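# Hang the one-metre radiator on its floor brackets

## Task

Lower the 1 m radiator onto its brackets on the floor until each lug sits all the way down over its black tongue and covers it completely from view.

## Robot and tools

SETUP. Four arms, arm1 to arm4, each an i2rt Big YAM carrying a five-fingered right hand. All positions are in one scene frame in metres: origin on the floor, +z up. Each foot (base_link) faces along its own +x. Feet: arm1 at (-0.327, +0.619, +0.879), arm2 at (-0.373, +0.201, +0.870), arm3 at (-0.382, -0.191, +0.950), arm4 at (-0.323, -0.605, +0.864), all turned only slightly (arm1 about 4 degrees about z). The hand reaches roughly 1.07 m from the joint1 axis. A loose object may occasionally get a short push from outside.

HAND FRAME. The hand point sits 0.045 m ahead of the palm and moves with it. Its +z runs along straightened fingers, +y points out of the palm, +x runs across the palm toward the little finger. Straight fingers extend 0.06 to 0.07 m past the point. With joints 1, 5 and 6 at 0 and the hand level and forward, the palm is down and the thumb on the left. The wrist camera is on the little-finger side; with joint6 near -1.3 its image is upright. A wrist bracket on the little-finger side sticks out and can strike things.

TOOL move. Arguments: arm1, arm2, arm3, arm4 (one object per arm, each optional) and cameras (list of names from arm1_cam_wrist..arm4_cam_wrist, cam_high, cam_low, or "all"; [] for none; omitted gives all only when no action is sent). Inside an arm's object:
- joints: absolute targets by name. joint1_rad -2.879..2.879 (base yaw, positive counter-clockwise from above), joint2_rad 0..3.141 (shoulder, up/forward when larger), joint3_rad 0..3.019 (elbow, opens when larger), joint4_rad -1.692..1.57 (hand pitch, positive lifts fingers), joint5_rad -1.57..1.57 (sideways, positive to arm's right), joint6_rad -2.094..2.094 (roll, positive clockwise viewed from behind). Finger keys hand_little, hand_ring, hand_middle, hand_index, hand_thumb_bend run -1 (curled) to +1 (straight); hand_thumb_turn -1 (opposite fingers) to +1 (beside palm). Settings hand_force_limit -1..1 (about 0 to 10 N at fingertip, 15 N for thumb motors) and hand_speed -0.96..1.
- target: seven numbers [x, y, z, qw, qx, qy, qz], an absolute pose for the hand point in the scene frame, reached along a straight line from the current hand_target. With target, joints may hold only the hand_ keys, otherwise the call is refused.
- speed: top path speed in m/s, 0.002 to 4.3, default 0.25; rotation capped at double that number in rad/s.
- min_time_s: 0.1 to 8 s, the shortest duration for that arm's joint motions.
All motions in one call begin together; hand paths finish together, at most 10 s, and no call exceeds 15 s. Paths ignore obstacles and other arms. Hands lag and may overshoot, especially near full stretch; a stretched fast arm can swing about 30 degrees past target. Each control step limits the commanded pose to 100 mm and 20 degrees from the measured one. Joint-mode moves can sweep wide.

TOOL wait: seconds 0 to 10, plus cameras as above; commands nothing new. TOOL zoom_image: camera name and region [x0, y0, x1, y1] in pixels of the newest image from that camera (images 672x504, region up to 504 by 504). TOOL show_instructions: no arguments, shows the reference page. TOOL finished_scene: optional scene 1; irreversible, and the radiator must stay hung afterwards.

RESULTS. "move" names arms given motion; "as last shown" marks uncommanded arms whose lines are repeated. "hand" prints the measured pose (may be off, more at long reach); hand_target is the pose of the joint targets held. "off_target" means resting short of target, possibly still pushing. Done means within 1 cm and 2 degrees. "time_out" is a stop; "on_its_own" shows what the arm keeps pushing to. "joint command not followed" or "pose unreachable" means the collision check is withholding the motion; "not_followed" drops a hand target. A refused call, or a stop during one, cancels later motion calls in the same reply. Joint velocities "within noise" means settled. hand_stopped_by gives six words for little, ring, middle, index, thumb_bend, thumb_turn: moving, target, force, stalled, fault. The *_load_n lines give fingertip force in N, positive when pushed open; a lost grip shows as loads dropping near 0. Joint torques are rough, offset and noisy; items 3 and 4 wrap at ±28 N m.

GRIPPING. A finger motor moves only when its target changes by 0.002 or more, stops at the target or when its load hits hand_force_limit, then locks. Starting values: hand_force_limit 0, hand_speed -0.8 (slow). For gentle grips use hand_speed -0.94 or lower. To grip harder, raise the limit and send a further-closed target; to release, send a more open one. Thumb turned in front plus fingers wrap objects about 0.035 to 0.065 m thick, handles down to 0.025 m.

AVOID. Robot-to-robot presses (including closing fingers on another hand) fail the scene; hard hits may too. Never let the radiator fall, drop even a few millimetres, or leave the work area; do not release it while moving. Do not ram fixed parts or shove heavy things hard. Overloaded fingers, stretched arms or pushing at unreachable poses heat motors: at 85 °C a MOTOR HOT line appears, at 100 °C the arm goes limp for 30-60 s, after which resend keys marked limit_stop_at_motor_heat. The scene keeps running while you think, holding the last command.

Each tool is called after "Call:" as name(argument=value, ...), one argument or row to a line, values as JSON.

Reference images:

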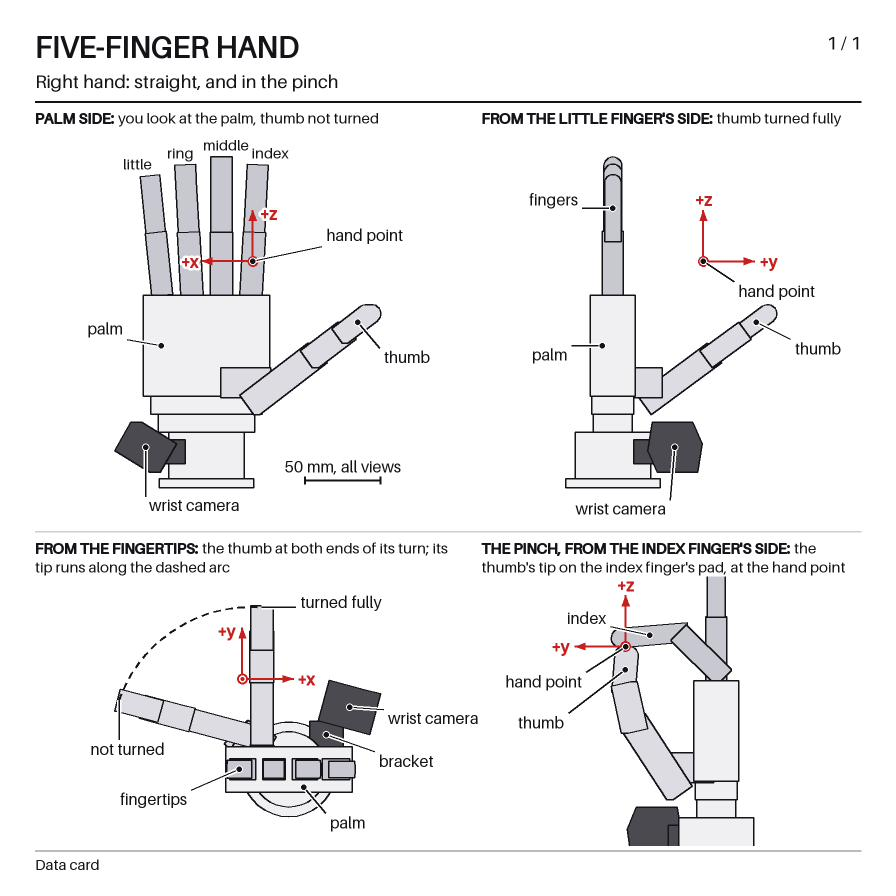

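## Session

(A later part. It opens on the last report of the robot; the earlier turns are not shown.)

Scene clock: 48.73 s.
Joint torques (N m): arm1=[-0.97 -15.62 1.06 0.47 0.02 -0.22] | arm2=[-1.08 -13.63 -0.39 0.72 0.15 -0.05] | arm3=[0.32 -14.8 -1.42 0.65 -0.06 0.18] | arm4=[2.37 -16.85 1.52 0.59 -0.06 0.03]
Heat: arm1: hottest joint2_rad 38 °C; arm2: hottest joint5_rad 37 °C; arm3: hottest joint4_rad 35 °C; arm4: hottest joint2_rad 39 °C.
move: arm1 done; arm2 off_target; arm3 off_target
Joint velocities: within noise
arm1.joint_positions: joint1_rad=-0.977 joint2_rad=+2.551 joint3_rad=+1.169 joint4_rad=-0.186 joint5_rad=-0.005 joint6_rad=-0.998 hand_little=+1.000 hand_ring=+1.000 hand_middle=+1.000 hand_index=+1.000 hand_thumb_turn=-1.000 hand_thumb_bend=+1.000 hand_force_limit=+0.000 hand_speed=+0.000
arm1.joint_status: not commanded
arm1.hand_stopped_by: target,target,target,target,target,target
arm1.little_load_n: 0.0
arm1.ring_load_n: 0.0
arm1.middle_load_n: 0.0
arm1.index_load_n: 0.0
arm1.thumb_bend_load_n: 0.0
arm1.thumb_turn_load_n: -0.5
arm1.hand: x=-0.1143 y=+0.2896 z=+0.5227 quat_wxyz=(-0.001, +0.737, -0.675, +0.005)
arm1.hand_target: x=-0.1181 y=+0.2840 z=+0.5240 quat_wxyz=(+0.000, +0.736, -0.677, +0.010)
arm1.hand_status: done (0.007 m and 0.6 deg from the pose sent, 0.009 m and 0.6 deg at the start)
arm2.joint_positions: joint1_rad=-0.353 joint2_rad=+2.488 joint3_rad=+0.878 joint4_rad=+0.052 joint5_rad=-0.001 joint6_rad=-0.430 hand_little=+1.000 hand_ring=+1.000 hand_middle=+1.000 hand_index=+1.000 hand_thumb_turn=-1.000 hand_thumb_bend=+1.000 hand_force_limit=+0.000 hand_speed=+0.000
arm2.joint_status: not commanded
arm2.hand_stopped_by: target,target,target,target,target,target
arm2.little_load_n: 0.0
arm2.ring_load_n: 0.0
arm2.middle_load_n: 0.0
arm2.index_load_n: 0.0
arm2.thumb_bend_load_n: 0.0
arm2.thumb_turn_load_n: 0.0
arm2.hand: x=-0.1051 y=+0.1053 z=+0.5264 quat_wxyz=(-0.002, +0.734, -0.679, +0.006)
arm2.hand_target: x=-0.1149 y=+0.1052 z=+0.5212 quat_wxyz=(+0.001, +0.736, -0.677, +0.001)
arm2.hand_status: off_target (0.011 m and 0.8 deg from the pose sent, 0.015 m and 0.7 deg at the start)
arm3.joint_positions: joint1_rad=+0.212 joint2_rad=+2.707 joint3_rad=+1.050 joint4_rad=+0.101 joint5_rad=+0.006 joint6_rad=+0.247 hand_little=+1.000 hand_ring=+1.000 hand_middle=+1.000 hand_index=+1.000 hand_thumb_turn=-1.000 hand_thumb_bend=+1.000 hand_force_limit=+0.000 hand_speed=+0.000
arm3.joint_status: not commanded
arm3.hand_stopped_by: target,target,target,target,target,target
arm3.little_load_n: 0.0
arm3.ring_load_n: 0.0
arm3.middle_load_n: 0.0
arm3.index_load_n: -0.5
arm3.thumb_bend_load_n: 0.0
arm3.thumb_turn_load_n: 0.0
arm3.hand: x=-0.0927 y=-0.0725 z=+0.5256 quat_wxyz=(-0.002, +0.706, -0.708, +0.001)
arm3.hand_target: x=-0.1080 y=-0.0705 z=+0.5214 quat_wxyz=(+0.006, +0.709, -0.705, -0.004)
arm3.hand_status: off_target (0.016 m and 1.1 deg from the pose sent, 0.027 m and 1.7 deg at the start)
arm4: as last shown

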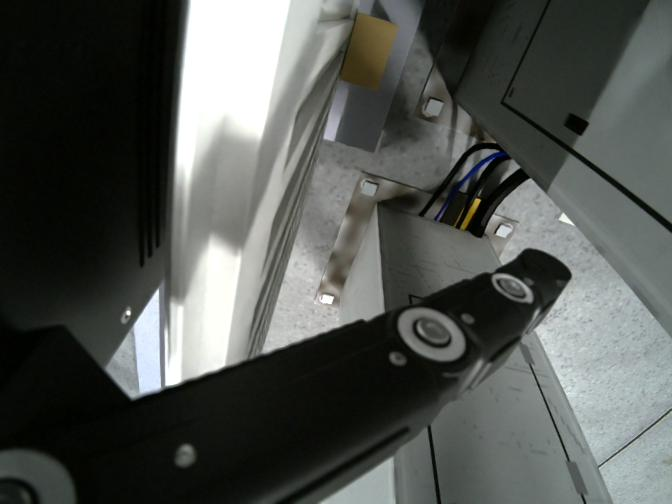

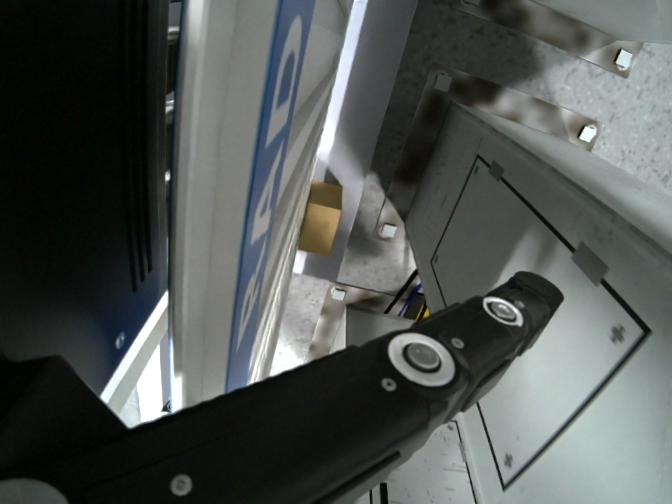

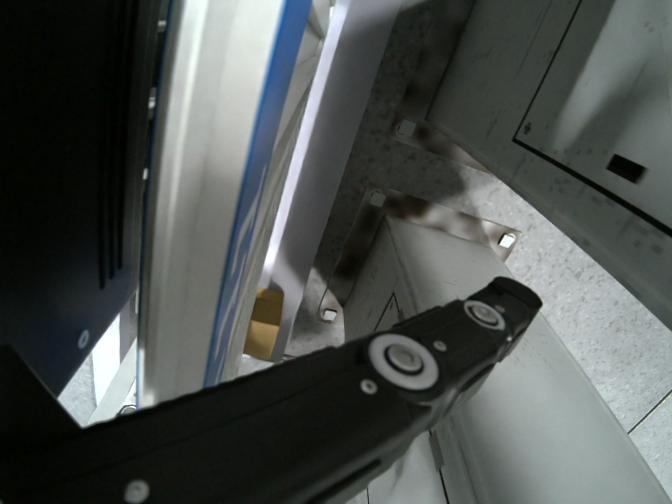

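Call:
move(
  arm1={"joints": {"hand_thumb_bend": 0.0, "hand_speed": -0.6}},
  arm2={"joints": {"hand_thumb_bend": 0.0, "hand_speed": -0.6}},
  arm3={"joints": {"hand_thumb_bend": 0.0, "hand_speed": -0.6}},
  arm4={"joints": {"hand_thumb_bend": 0.0, "hand_speed": -0.6}},
  cameras=["all"],
)

Scene clock: 51.60 s.
Joint torques (N m): arm1=[-0.79 -15.68 1.03 0.47 0.02 -0.23] | arm2=[-1.03 -13.51 -0.44 0.73 0.17 -0.05] | arm3=[0.32 -14.74 -1.42 0.65 -0.06 0.14] | arm4=[2.43 -17.32 1.44 0.57 -0.03 0.07]
Heat: arm1: hottest joint2_rad 38 °C; arm2: hottest joint5_rad 37 °C; arm3: hottest joint4_rad 35 °C; arm4: hottest joint2_rad 39 °C.
move: arm1 done; arm2 done; arm3 done; arm4 done
Joint velocities: within noise
arm1.joint_positions: joint1_rad=-0.977 joint2_rad=+2.551 joint3_rad=+1.169 joint4_rad=-0.186 joint5_rad=-0.005 joint6_rad=-0.998 hand_little=+1.000 hand_ring=+1.000 hand_middle=+1.000 hand_index=+1.000 hand_thumb_turn=-1.000 hand_thumb_bend=+0.000 hand_force_limit=+0.000 hand_speed=-0.600
arm1.joint_status: all done
arm1.hand_stopped_by: target,target,target,target,target,target
arm1.little_load_n: 0.0
arm1.ring_load_n: 0.0
arm1.middle_load_n: 0.0
arm1.index_load_n: 0.0
arm1.thumb_bend_load_n: 0.0
arm1.thumb_turn_load_n: 0.0
arm1.hand: x=-0.1143 y=+0.2896 z=+0.5227 quat_wxyz=(-0.001, +0.737, -0.675, +0.005)
arm1.hand_target: x=-0.1181 y=+0.2841 z=+0.5240 quat_wxyz=(+0.000, +0.736, -0.677, +0.010)
arm1.hand_status: not commanded
arm2.joint_positions: joint1_rad=-0.353 joint2_rad=+2.488 joint3_rad=+0.878 joint4_rad=+0.052 joint5_rad=-0.001 joint6_rad=-0.430 hand_little=+1.000 hand_ring=+1.000 hand_middle=+1.000 hand_index=+1.000 hand_thumb_turn=-1.000 hand_thumb_bend=+0.000 hand_force_limit=+0.000 hand_speed=-0.600
arm2.joint_status: all done
arm2.hand_stopped_by: target,target,target,target,target,target
arm2.little_load_n: 0.0
arm2.ring_load_n: 0.0
arm2.middle_load_n: 0.0
arm2.index_load_n: 0.0
arm2.thumb_bend_load_n: 0.0
arm2.thumb_turn_load_n: 0.0
arm2.hand: x=-0.1051 y=+0.1053 z=+0.5264 quat_wxyz=(-0.002, +0.734, -0.679, +0.006)
arm2.hand_target: x=-0.1149 y=+0.1052 z=+0.5212 quat_wxyz=(+0.001, +0.736, -0.677, +0.001)
arm2.hand_status: not commanded
arm3.joint_positions: joint1_rad=+0.212 joint2_rad=+2.707 joint3_rad=+1.050 joint4_rad=+0.101 joint5_rad=+0.006 joint6_rad=+0.247 hand_little=+1.000 hand_ring=+1.000 hand_middle=+1.000 hand_index=+1.000 hand_thumb_turn=-1.000 hand_thumb_bend=+0.000 hand_force_limit=+0.000 hand_speed=-0.600
arm3.joint_status: all done
arm3.hand_stopped_by: target,target,target,target,target,target
arm3.little_load_n: 0.0
arm3.ring_load_n: 0.0
arm3.middle_load_n: 0.0
arm3.index_load_n: 0.0
arm3.thumb_bend_load_n: 0.0
arm3.thumb_turn_load_n: 0.0
arm3.hand: x=-0.0927 y=-0.0724 z=+0.5256 quat_wxyz=(-0.002, +0.706, -0.708, +0.001)
arm3.hand_target: x=-0.1080 y=-0.0705 z=+0.5214 quat_wxyz=(+0.006, +0.709, -0.705, -0.004)
arm3.hand_status: not commanded
arm4.joint_positions: joint1_rad=+0.837 joint2_rad=+2.488 joint3_rad=+1.159 joint4_rad=-0.225 joint5_rad=-0.001 joint6_rad=+0.870 hand_little=+1.000 hand_ring=+1.000 hand_middle=+1.000 hand_index=+1.000 hand_thumb_turn=-1.000 hand_thumb_bend=+0.000 hand_force_limit=+0.000 hand_speed=-0.600
arm4.joint_status: all done
arm4.hand_stopped_by: target,target,target,target,target,target
arm4.little_load_n: 0.0
arm4.ring_load_n: 0.0
arm4.middle_load_n: 0.0
arm4.index_load_n: 0.0
arm4.thumb_bend_load_n: 0.0
arm4.thumb_turn_load_n: 0.0
arm4.hand: x=-0.0809 y=-0.2329 z=+0.5244 quat_wxyz=(-0.001, +0.699, -0.715, +0.001)
arm4.hand_target: x=-0.0869 y=-0.2332 z=+0.5210 quat_wxyz=(+0.001, +0.697, -0.717, +0.000)
arm4.hand_status: not commanded
pictures: arm1_cam_wrist, arm2_cam_wrist, arm3_cam_wrist, arm4_cam_wrist, cam_high, cam_low

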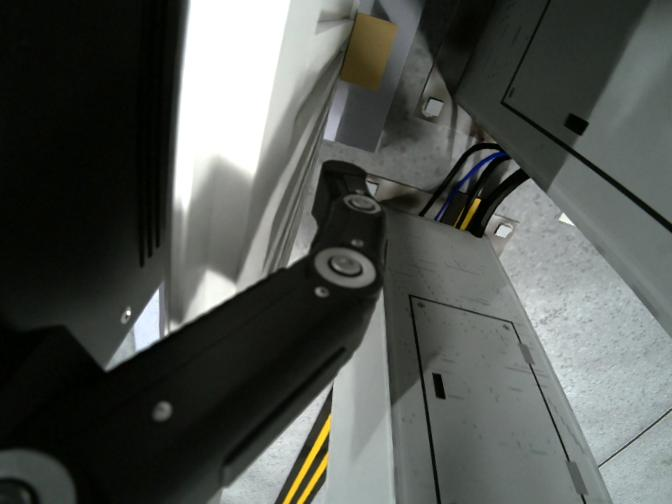

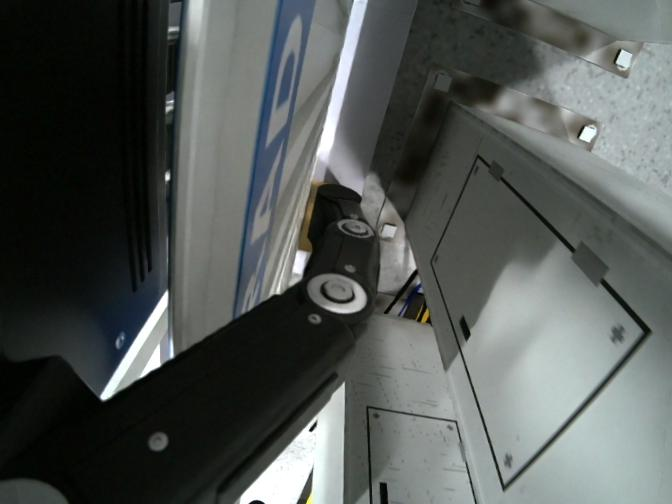

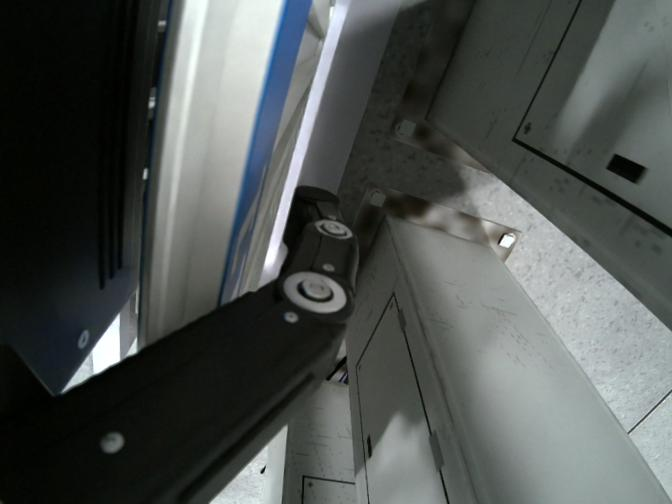

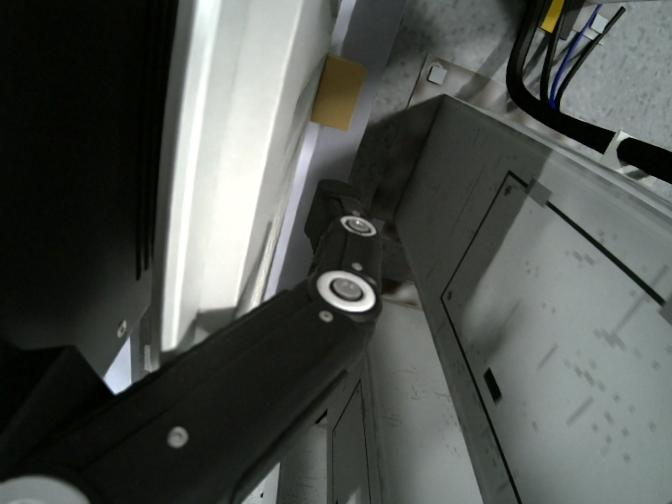

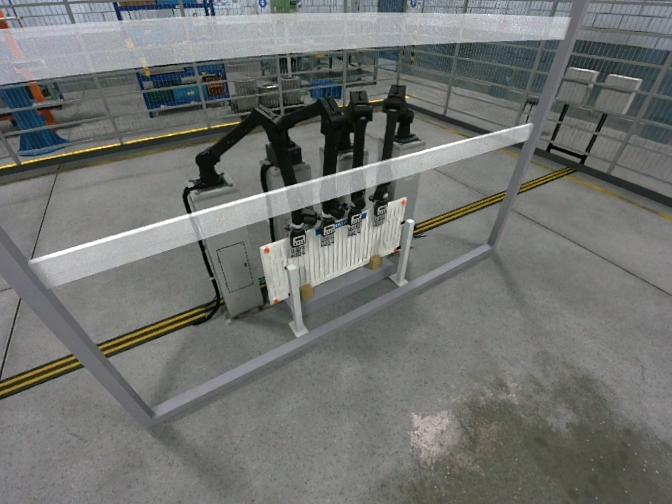

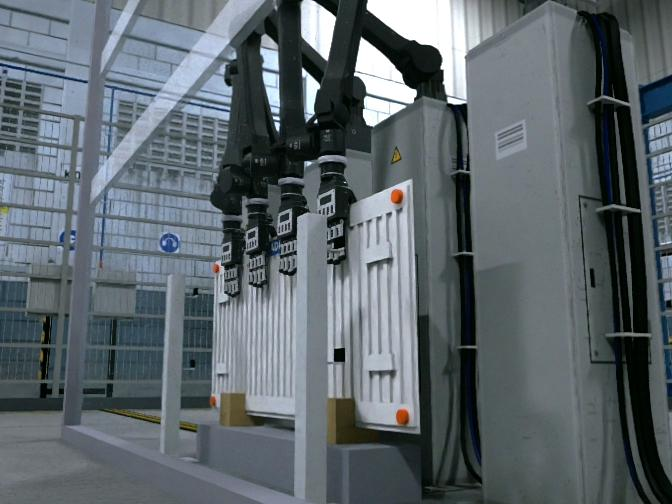

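Call:
move(
  arm1={"joints": {"hand_thumb_bend": -1.0, "hand_speed": -0.93, "hand_force_limit": 0.4}},
  arm2={"joints": {"hand_thumb_bend": -1.0, "hand_speed": -0.93, "hand_force_limit": 0.4}},
  arm3={"joints": {"hand_thumb_bend": -1.0, "hand_speed": -0.93, "hand_force_limit": 0.4}},
  arm4={"joints": {"hand_thumb_bend": -1.0, "hand_speed": -0.93, "hand_force_limit": 0.4}},
  cameras=["all"],
)

Scene clock: 58.00 s.
Joint torques (N m): arm1=[-0.44 -15.56 1.39 0.49 -0.14 -0.19] | arm2=[-1.26 -13.51 -0.08 0.75 0.07 -0.05] | arm3=[0.21 -15.21 -0.88 0.62 -0.05 0.07] | arm4=[0.97 -16.56 1.8 0.55 0.22 -0.03]
Heat: arm1: hottest joint2_rad 38 °C; arm2: hottest joint5_rad 37 °C; arm3: hottest joint4_rad 35 °C; arm4: hottest joint2_rad 39 °C.
move: arm1 off_target; arm2 off_target; arm3 off_target; arm4 off_target
Joint velocities: within noise
arm1.joint_positions: joint1_rad=-0.983 joint2_rad=+2.551 joint3_rad=+1.164 joint4_rad=-0.186 joint5_rad=+0.000 joint6_rad=-1.002 hand_little=+1.000 hand_ring=+1.000 hand_middle=+1.000 hand_index=+1.000 hand_thumb_turn=-1.000 hand_thumb_bend=-0.493 hand_force_limit=+0.400 hand_speed=-0.930
arm1.joint_status: hand_thumb_bend off_target (ended at -0.493, target -1.000); the others done
arm1.hand_stopped_by: target,target,target,target,force,target
arm1.little_load_n: 0.0
arm1.ring_load_n: 0.0
arm1.middle_load_n: 0.0
arm1.index_load_n: 0.0
arm1.thumb_bend_load_n: 10.0
arm1.thumb_turn_load_n: 1.0
arm1.hand: x=-0.1195 y=+0.2902 z=+0.5227 quat_wxyz=(+0.001, +0.737, -0.676, +0.002)
arm1.hand_target: x=-0.1182 y=+0.2842 z=+0.5239 quat_wxyz=(+0.000, +0.736, -0.677, +0.010)
arm1.hand_status: not commanded
arm2.joint_positions: joint1_rad=-0.355 joint2_rad=+2.492 joint3_rad=+0.873 joint4_rad=+0.052 joint5_rad=+0.002 joint6_rad=-0.432 hand_little=+1.000 hand_ring=+1.000 hand_middle=+1.000 hand_index=+1.000 hand_thumb_turn=-1.000 hand_thumb_bend=-0.511 hand_force_limit=+0.400 hand_speed=-0.930
arm2.joint_status: hand_thumb_bend off_target (ended at -0.511, target -1.000); the others done
arm2.hand_stopped_by: target,target,target,target,force,target
arm2.little_load_n: 0.0
arm2.ring_load_n: 0.0
arm2.middle_load_n: 0.0
arm2.index_load_n: 0.0
arm2.thumb_bend_load_n: 10.0
arm2.thumb_turn_load_n: 1.5
arm2.hand: x=-0.1102 y=+0.1061 z=+0.5258 quat_wxyz=(+0.000, +0.734, -0.679, +0.003)
arm2.hand_target: x=-0.1148 y=+0.1051 z=+0.5213 quat_wxyz=(+0.001, +0.736, -0.677, +0.001)
arm2.hand_status: not commanded
arm3.joint_positions: joint1_rad=+0.214 joint2_rad=+2.714 joint3_rad=+1.042 joint4_rad=+0.101 joint5_rad=+0.006 joint6_rad=+0.254 hand_little=+1.000 hand_ring=+1.000 hand_middle=+1.000 hand_index=+1.000 hand_thumb_turn=-1.000 hand_thumb_bend=-0.561 hand_force_limit=+0.400 hand_speed=-0.930
arm3.joint_status: hand_thumb_bend off_target (ended at -0.561, target -1.000); the others done
arm3.hand_stopped_by: target,target,target,target,force,target
arm3.little_load_n: 0.0
arm3.ring_load_n: 0.0
arm3.middle_load_n: 0.0
arm3.index_load_n: 0.0
arm3.thumb_bend_load_n: 10.5
arm3.thumb_turn_load_n: 0.0
arm3.hand: x=-0.1019 y=-0.0737 z=+0.5242 quat_wxyz=(+0.005, +0.705, -0.709, -0.003)
arm3.hand_target: x=-0.1080 y=-0.0704 z=+0.5214 quat_wxyz=(+0.006, +0.709, -0.705, -0.004)
arm3.hand_status: not commanded
arm4.joint_positions: joint1_rad=+0.844 joint2_rad=+2.489 joint3_rad=+1.153 joint4_rad=-0.225 joint5_rad=-0.008 joint6_rad=+0.876 hand_little=+1.000 hand_ring=+1.000 hand_middle=+1.000 hand_index=+1.000 hand_thumb_turn=-1.000 hand_thumb_bend=-0.507 hand_force_limit=+0.400 hand_speed=-0.930
arm4.joint_status: hand_thumb_bend off_target (ended at -0.507, target -1.000); the others done
arm4.hand_stopped_by: target,target,target,target,force,target
arm4.little_load_n: 0.0
arm4.ring_load_n: 0.0
arm4.middle_load_n: 0.0
arm4.index_load_n: 0.0
arm4.thumb_bend_load_n: 9.5
arm4.thumb_turn_load_n: 1.0
arm4.hand: x=-0.0872 y=-0.2329 z=+0.5243 quat_wxyz=(+0.003, +0.699, -0.715, -0.003)
arm4.hand_target: x=-0.0869 y=-0.2329 z=+0.5211 quat_wxyz=(+0.001, +0.697, -0.717, +0.000)
arm4.hand_status: not commanded
pictures: arm1_cam_wrist, arm2_cam_wrist, arm3_cam_wrist, arm4_cam_wrist, cam_high, cam_low

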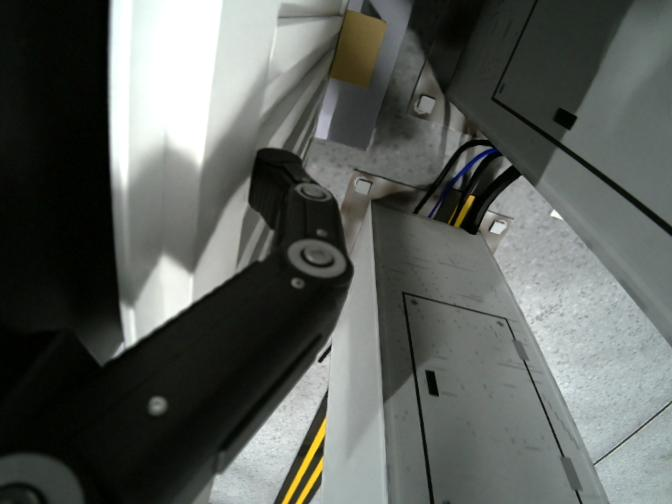

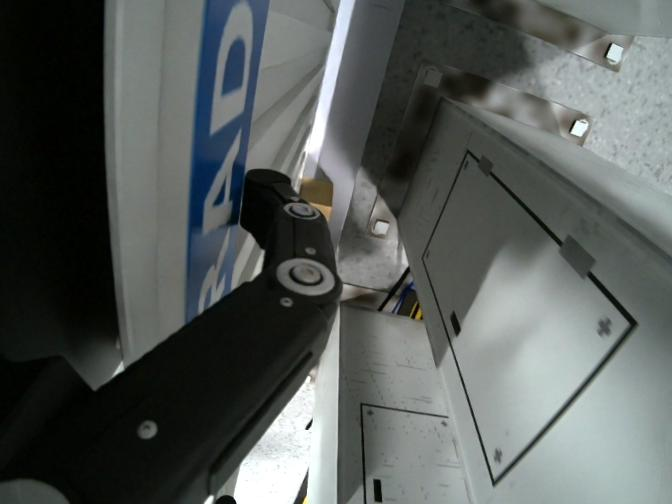

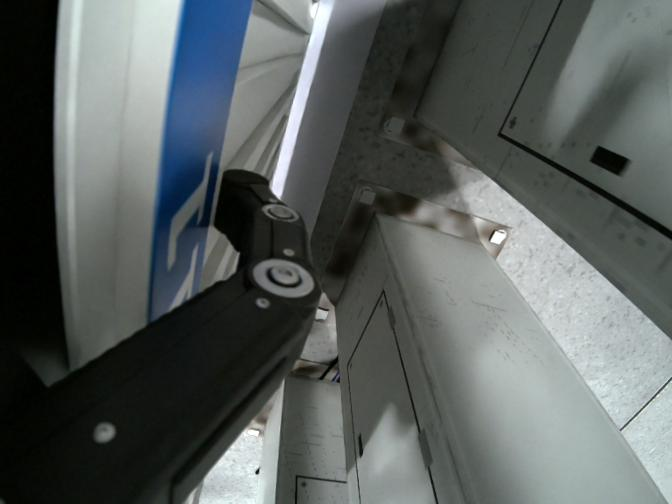

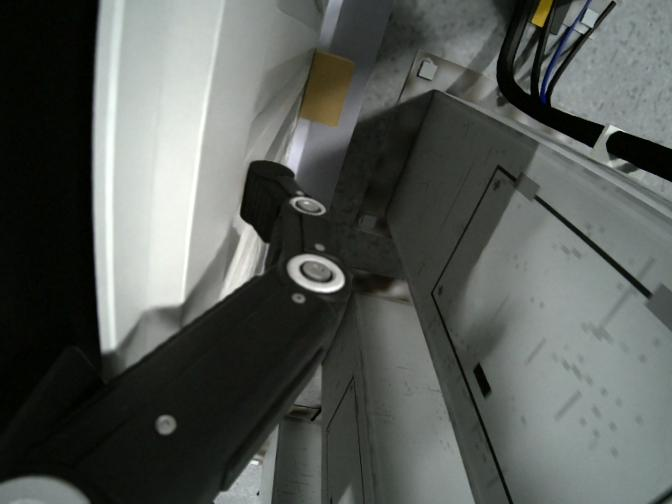

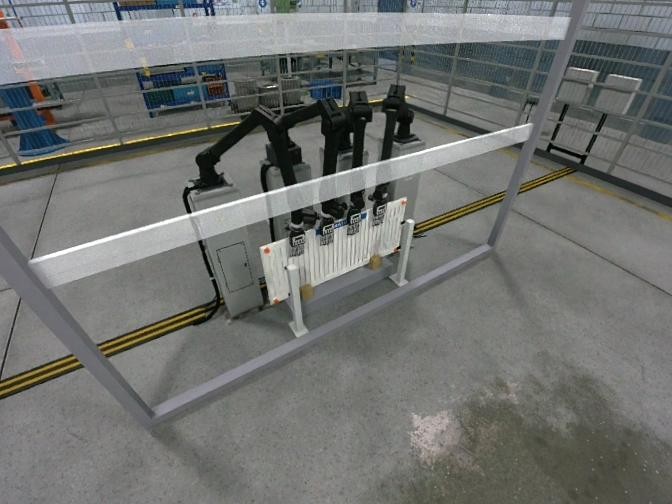

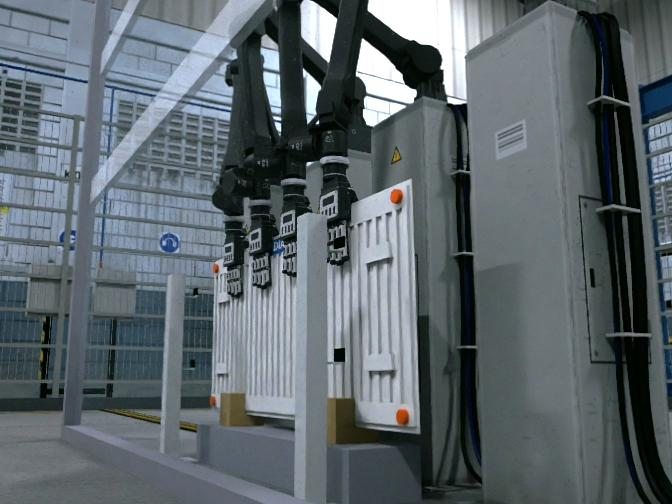

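Call:
move(
  arm1={"joints": {"hand_thumb_bend": -0.98, "hand_speed": -0.93, "hand_force_limit": 1.0}},
  arm2={"joints": {"hand_thumb_bend": -0.98, "hand_speed": -0.93, "hand_force_limit": 1.0}},
  arm3={"joints": {"hand_thumb_bend": -0.98, "hand_speed": -0.93, "hand_force_limit": 1.0}},
  arm4={"joints": {"hand_thumb_bend": -0.98, "hand_speed": -0.93, "hand_force_limit": 1.0}},
)

Scene clock: 59.23 s.
Joint torques (N m): arm1=[-0.38 -15.62 1.37 0.53 -0.19 -0.24] | arm2=[-0.91 -13.74 -0.13 0.73 0.09 -0.07] | arm3=[0.21 -15.27 -0.9 0.62 -0.03 0.03] | arm4=[1.61 -17.26 2.04 0.39 0.19 -0.03]
Heat: arm1: hottest joint2_rad 38 °C; arm2: hottest joint5_rad 37 °C; arm3: hottest joint4_rad 34 °C; arm4: hottest joint2_rad 39 °C.
move: arm1 off_target; arm2 off_target; arm3 off_target; arm4 off_target
Joint velocities: within noise
arm1.joint_positions: joint1_rad=-0.983 joint2_rad=+2.551 joint3_rad=+1.164 joint4_rad=-0.186 joint5_rad=+0.002 joint6_rad=-0.998 hand_little=+1.000 hand_ring=+1.000 hand_middle=+1.000 hand_index=+1.000 hand_thumb_turn=-1.000 hand_thumb_bend=-0.508 hand_force_limit=+1.000 hand_speed=-0.930
arm1.joint_status: hand_thumb_bend off_target (ended at -0.508, target -0.980); the others done
arm1.hand_stopped_by: target,target,target,target,force,target
arm1.little_load_n: 0.0
arm1.ring_load_n: 0.0
arm1.middle_load_n: 0.0
arm1.index_load_n: 0.0
arm1.thumb_bend_load_n: 14.5
arm1.thumb_turn_load_n: 1.0
arm1.hand: x=-0.1196 y=+0.2903 z=+0.5227 quat_wxyz=(+0.002, +0.735, -0.678, +0.002)
arm1.hand_target: x=-0.1181 y=+0.2841 z=+0.5240 quat_wxyz=(+0.000, +0.736, -0.677, +0.010)
arm1.hand_status: not commanded
arm2.joint_positions: joint1_rad=-0.355 joint2_rad=+2.492 joint3_rad=+0.873 joint4_rad=+0.052 joint5_rad=+0.002 joint6_rad=-0.431 hand_little=+1.000 hand_ring=+1.000 hand_middle=+1.000 hand_index=+1.000 hand_thumb_turn=-1.000 hand_thumb_bend=-0.534 hand_force_limit=+1.000 hand_speed=-0.930
arm2.joint_status: hand_thumb_bend off_target (ended at -0.534, target -0.980); the others done
arm2.hand_stopped_by: target,target,target,target,force,target
arm2.little_load_n: 0.0
arm2.ring_load_n: -0.5
arm2.middle_load_n: 0.0
arm2.index_load_n: 0.0
arm2.thumb_bend_load_n: 14.5
arm2.thumb_turn_load_n: 2.0
arm2.hand: x=-0.1102 y=+0.1061 z=+0.5258 quat_wxyz=(+0.000, +0.734, -0.679, +0.003)
arm2.hand_target: x=-0.1148 y=+0.1051 z=+0.5213 quat_wxyz=(+0.001, +0.736, -0.677, +0.001)
arm2.hand_status: not commanded
arm3.joint_positions: joint1_rad=+0.214 joint2_rad=+2.715 joint3_rad=+1.042 joint4_rad=+0.101 joint5_rad=+0.005 joint6_rad=+0.257 hand_little=+1.000 hand_ring=+1.000 hand_middle=+1.000 hand_index=+1.000 hand_thumb_turn=-1.000 hand_thumb_bend=-0.596 hand_force_limit=+1.000 hand_speed=-0.930
arm3.joint_status: hand_thumb_bend off_target (ended at -0.596, target -0.980); the others done
arm3.hand_stopped_by: target,target,target,target,force,target
arm3.little_load_n: 0.0
arm3.ring_load_n: 0.0
arm3.middle_load_n: 0.0
arm3.index_load_n: 0.0
arm3.thumb_bend_load_n: 15.0
arm3.thumb_turn_load_n: 0.0
arm3.hand: x=-0.1020 y=-0.0734 z=+0.5241 quat_wxyz=(+0.005, +0.703, -0.711, -0.003)
arm3.hand_target: x=-0.1080 y=-0.0704 z=+0.5213 quat_wxyz=(+0.006, +0.709, -0.705, -0.004)
arm3.hand_status: not commanded
arm4.joint_positions: joint1_rad=+0.844 joint2_rad=+2.489 joint3_rad=+1.152 joint4_rad=-0.225 joint5_rad=-0.008 joint6_rad=+0.880 hand_little=+1.000 hand_ring=+1.000 hand_middle=+1.000 hand_index=+1.000 hand_thumb_turn=-1.000 hand_thumb_bend=-0.522 hand_force_limit=+1.000 hand_speed=-0.930
arm4.joint_status: hand_thumb_bend off_target (ended at -0.522, target -0.980); the others done
arm4.hand_stopped_by: target,target,target,target,force,target
arm4.little_load_n: 0.0
arm4.ring_load_n: 0.0
arm4.middle_load_n: 0.0
arm4.index_load_n: 0.0
arm4.thumb_bend_load_n: 14.0
arm4.thumb_turn_load_n: 1.0
arm4.hand: x=-0.0873 y=-0.2328 z=+0.5243 quat_wxyz=(+0.003, +0.698, -0.716, -0.003)
arm4.hand_target: x=-0.0868 y=-0.2329 z=+0.5211 quat_wxyz=(+0.001, +0.697, -0.717, +0.000)
arm4.hand_status: not commanded
pictures: none

Call:
move(
  arm1={"target": [-0.118, 0.286, 0.554, 0.001, 0.736, -0.677, 0.006], "speed": 0.04},
  arm2={"target": [-0.113, 0.105, 0.551, 0.001, 0.736, -0.677, 0.001], "speed": 0.04},
  arm3={"target": [-0.106, -0.071, 0.551, 0.006, 0.708, -0.706, -0.004], "speed": 0.04},
  arm4={"target": [-0.087, -0.233, 0.551, 0.001, 0.697, -0.717, 0.0], "speed": 0.04},
  cameras=["all"],
)

Scene clock: 63.50 s.
Joint torques (N m): arm1=[0.38 -19.14 0.46 -0.72 -0.34 -0.19] | arm2=[-0.44 -18.43 -1.05 -0.36 -0.12 -0.05] | arm3=[-0.21 -20.89 -3.37 -0.46 -0.01 -0.06] | arm4=[1.08 -21.13 1.03 -0.7 0.27 -0.18]
Heat: arm1: hottest joint2_rad 38 °C; arm2: hottest joint5_rad 37 °C; arm3: hottest joint4_rad 34 °C; arm4: hottest joint2_rad 40 °C.
move: arm1 off_target; arm2 off_target; arm3 off_target; arm4 off_target
Joint velocities: within noise
arm1.joint_positions: joint1_rad=-0.989 joint2_rad=+2.527 joint3_rad=+1.135 joint4_rad=-0.195 joint5_rad=+0.010 joint6_rad=-0.998 hand_little=+1.000 hand_ring=+1.000 hand_middle=+1.000 hand_index=+1.000 hand_thumb_turn=-1.000 hand_thumb_bend=-0.508 hand_force_limit=+1.000 hand_speed=-0.930
arm1.joint_status: not commanded
arm1.hand_stopped_by: target,target,target,target,force,target
arm1.little_load_n: -0.5
arm1.ring_load_n: 0.0
arm1.middle_load_n: 0.0
arm1.index_load_n: 0.0
arm1.thumb_bend_load_n: 10.0
arm1.thumb_turn_load_n: 0.5
arm1.hand: x=-0.1286 y=+0.2958 z=+0.5318 quat_wxyz=(+0.005, +0.733, -0.680, -0.006)
arm1.hand_target: x=-0.1184 y=+0.2863 z=+0.5528 quat_wxyz=(+0.001, +0.736, -0.677, +0.006)
arm1.hand_status: off_target (0.026 m and 1.5 deg from the pose sent, 0.032 m and 0.5 deg at the start)
arm2.joint_positions: joint1_rad=-0.358 joint2_rad=+2.463 joint3_rad=+0.842 joint4_rad=+0.031 joint5_rad=+0.007 joint6_rad=-0.431 hand_little=+1.000 hand_ring=+1.000 hand_middle=+1.000 hand_index=+1.000 hand_thumb_turn=-1.000 hand_thumb_bend=-0.534 hand_force_limit=+1.000 hand_speed=-0.930
arm2.joint_status: not commanded
arm2.hand_stopped_by: target,target,target,target,force,target
arm2.little_load_n: 0.0
arm2.ring_load_n: 0.5
arm2.middle_load_n: 0.0
arm2.index_load_n: 0.0
arm2.thumb_bend_load_n: 12.0
arm2.thumb_turn_load_n: 1.0
arm2.hand: x=-0.1223 y=+0.1085 z=+0.5372 quat_wxyz=(+0.007, +0.733, -0.680, -0.007)
arm2.hand_target: x=-0.1133 y=+0.1050 z=+0.5503 quat_wxyz=(+0.001, +0.736, -0.677, +0.001)
arm2.hand_status: off_target (0.017 m and 1.3 deg from the pose sent, 0.025 m and 0.4 deg at the start)
arm3.joint_positions: joint1_rad=+0.215 joint2_rad=+2.699 joint3_rad=+1.015 joint4_rad=+0.101 joint5_rad=+0.005 joint6_rad=+0.266 hand_little=+1.000 hand_ring=+1.000 hand_middle=+1.000 hand_index=+1.000 hand_thumb_turn=-1.000 hand_thumb_bend=-0.596 hand_force_limit=+1.000 hand_speed=-0.930
arm3.joint_status: not commanded
arm3.hand_stopped_by: target,target,target,target,force,target
arm3.little_load_n: 0.0
arm3.ring_load_n: 0.0
arm3.middle_load_n: 0.0
arm3.index_load_n: 0.0
arm3.thumb_bend_load_n: 13.5
arm3.thumb_turn_load_n: 0.5
arm3.hand: x=-0.1112 y=-0.0748 z=+0.5311 quat_wxyz=(+0.010, +0.701, -0.713, -0.007)
arm3.hand_target: x=-0.1064 y=-0.0711 z=+0.5497 quat_wxyz=(+0.006, +0.708, -0.706, -0.004)
arm3.hand_status: off_target (0.021 m and 1.3 deg from the pose sent, 0.027 m and 0.8 deg at the start)
arm4.joint_positions: joint1_rad=+0.850 joint2_rad=+2.463 joint3_rad=+1.123 joint4_rad=-0.234 joint5_rad=-0.011 joint6_rad=+0.888 hand_little=+1.000 hand_ring=+1.000 hand_middle=+1.000 hand_index=+1.000 hand_thumb_turn=-1.000 hand_thumb_bend=-0.522 hand_force_limit=+1.000 hand_speed=-0.930
arm4.joint_status: not commanded
arm4.hand_stopped_by: target,target,target,target,force,target
arm4.little_load_n: 0.0
arm4.ring_load_n: 0.0
arm4.middle_load_n: 0.0
arm4.index_load_n: 0.0
arm4.thumb_bend_load_n: 12.0
arm4.thumb_turn_load_n: 1.5
arm4.hand: x=-0.0960 y=-0.2377 z=+0.5332 quat_wxyz=(+0.009, +0.697, -0.717, -0.004)
arm4.hand_target: x=-0.0872 y=-0.2331 z=+0.5503 quat_wxyz=(+0.001, +0.697, -0.717, +0.000)
arm4.hand_status: off_target (0.020 m and 1.1 deg from the pose sent, 0.027 m and 0.4 deg at the start)
pictures: arm1_cam_wrist, arm2_cam_wrist, arm3_cam_wrist, arm4_cam_wrist, cam_high, cam_low

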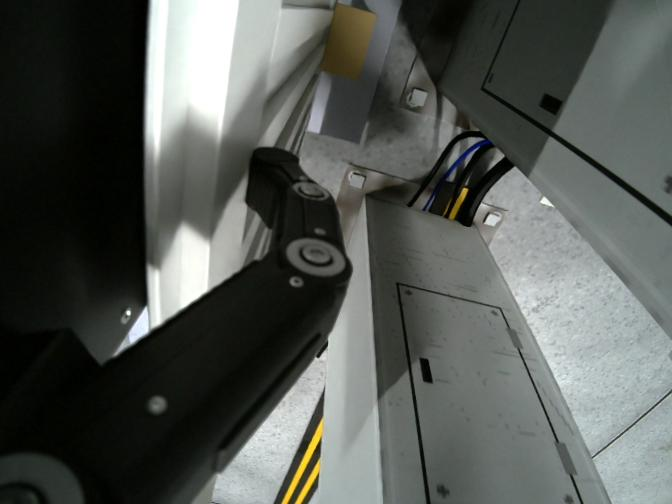

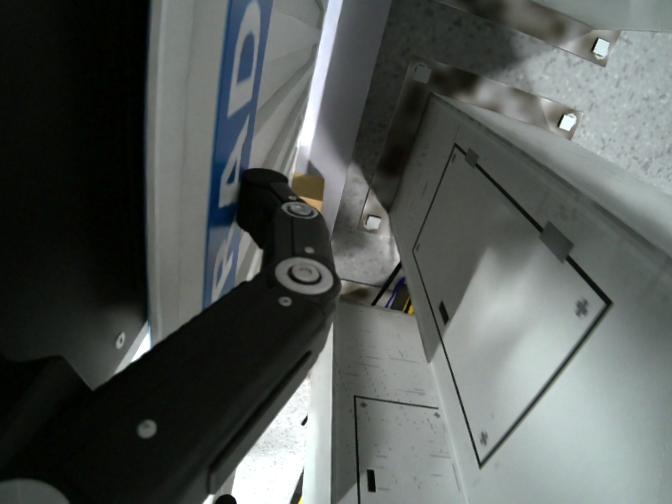

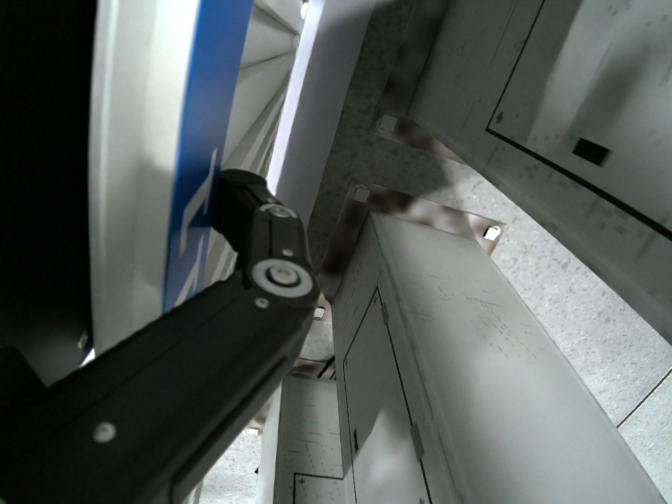

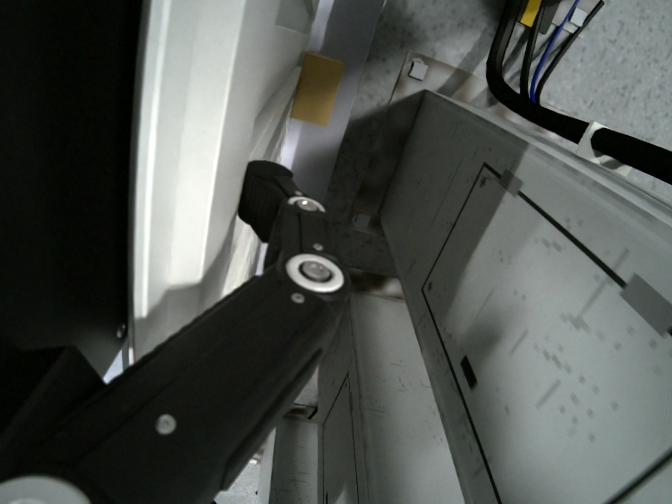

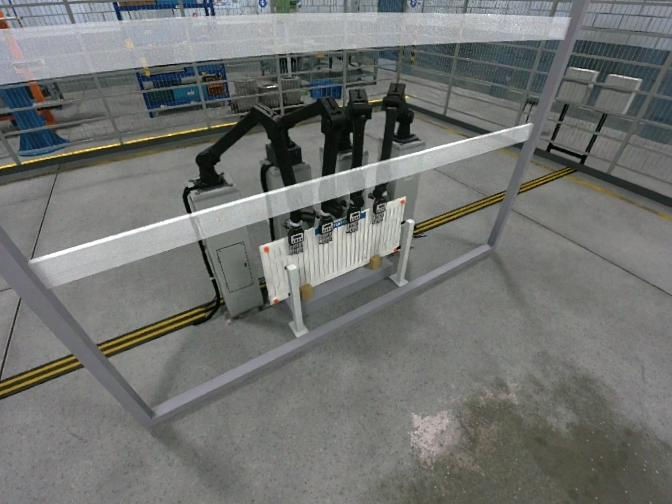

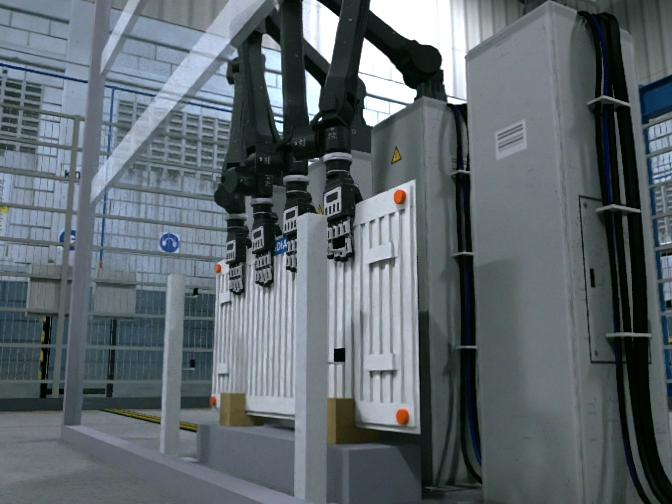

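Call:
zoom_image(
  camera="cam_low",
  region=[190, 330, 450, 504],
)

Call:
zoom_image(
  camera="cam_high",
  region=[250, 190, 420, 350],
)

Call:
zoom_image(
  camera="cam_low",
  region=[290, 160, 450, 290],
)

Call:
zoom_image(
  camera="arm1_cam_wrist",
  region=[130, 0, 400, 300],
)

Scaled by 1.938 from the camera's image (finer frame: 960x720).

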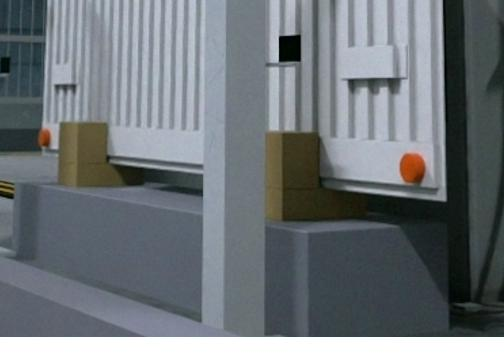

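Scaled by 2.965 from the camera's image (finer frame: 960x720).

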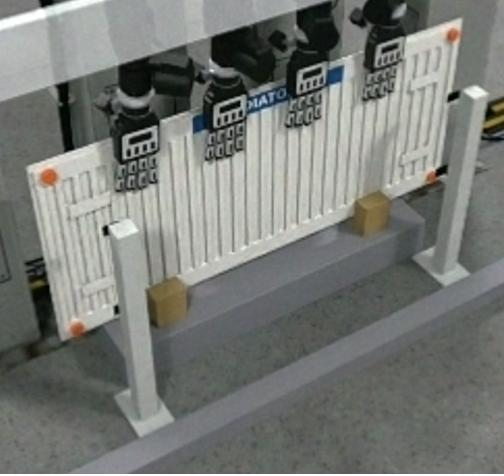

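Scaled by 3.150 from the camera's image (finer frame: 960x720).

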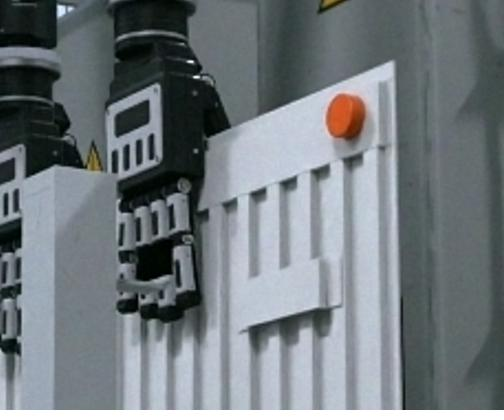

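Scaled by 1.680 from the camera's image (finer frame: 960x720).

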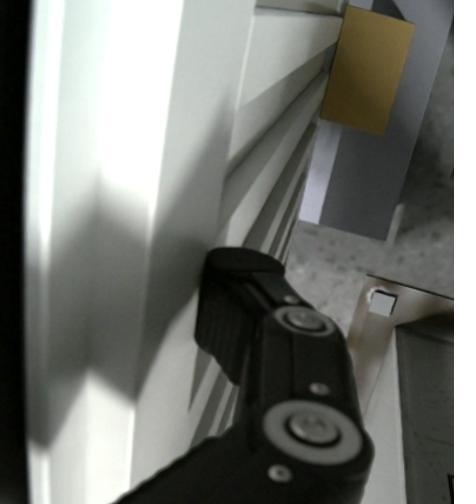

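Call:
zoom_image(
  camera="arm2_cam_wrist",
  region=[140, 0, 380, 240],
)

Call:
zoom_image(
  camera="arm3_cam_wrist",
  region=[60, 0, 340, 280],
)

Call:
zoom_image(
  camera="arm4_cam_wrist",
  region=[100, 0, 380, 280],
)

Scaled by 2.100 from the camera's image (finer frame: 960x720).

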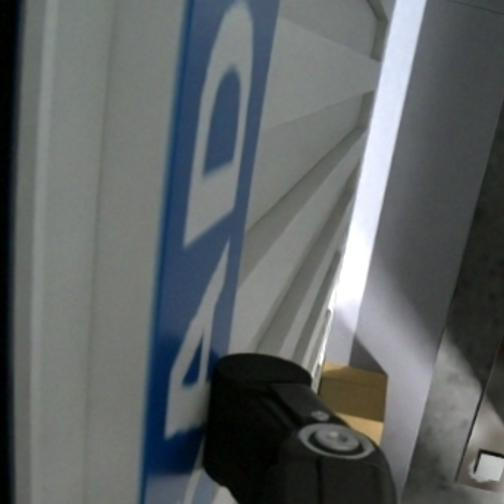

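Scaled by 1.800 from the camera's image (finer frame: 960x720).

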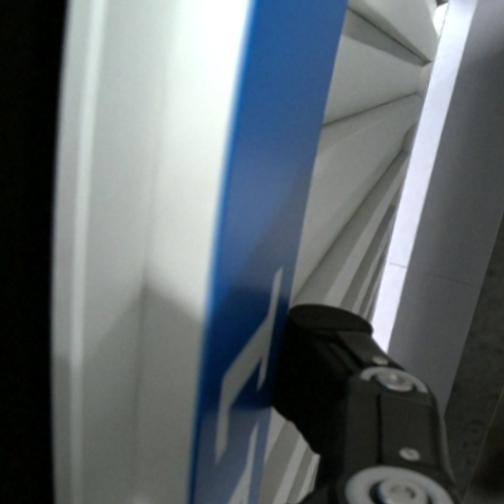

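Scaled by 1.800 from the camera's image (finer frame: 960x720).

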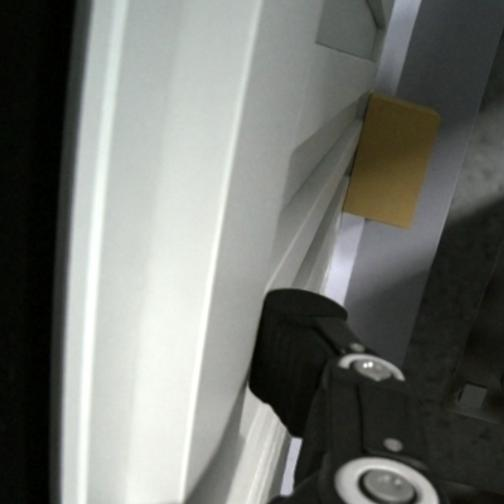

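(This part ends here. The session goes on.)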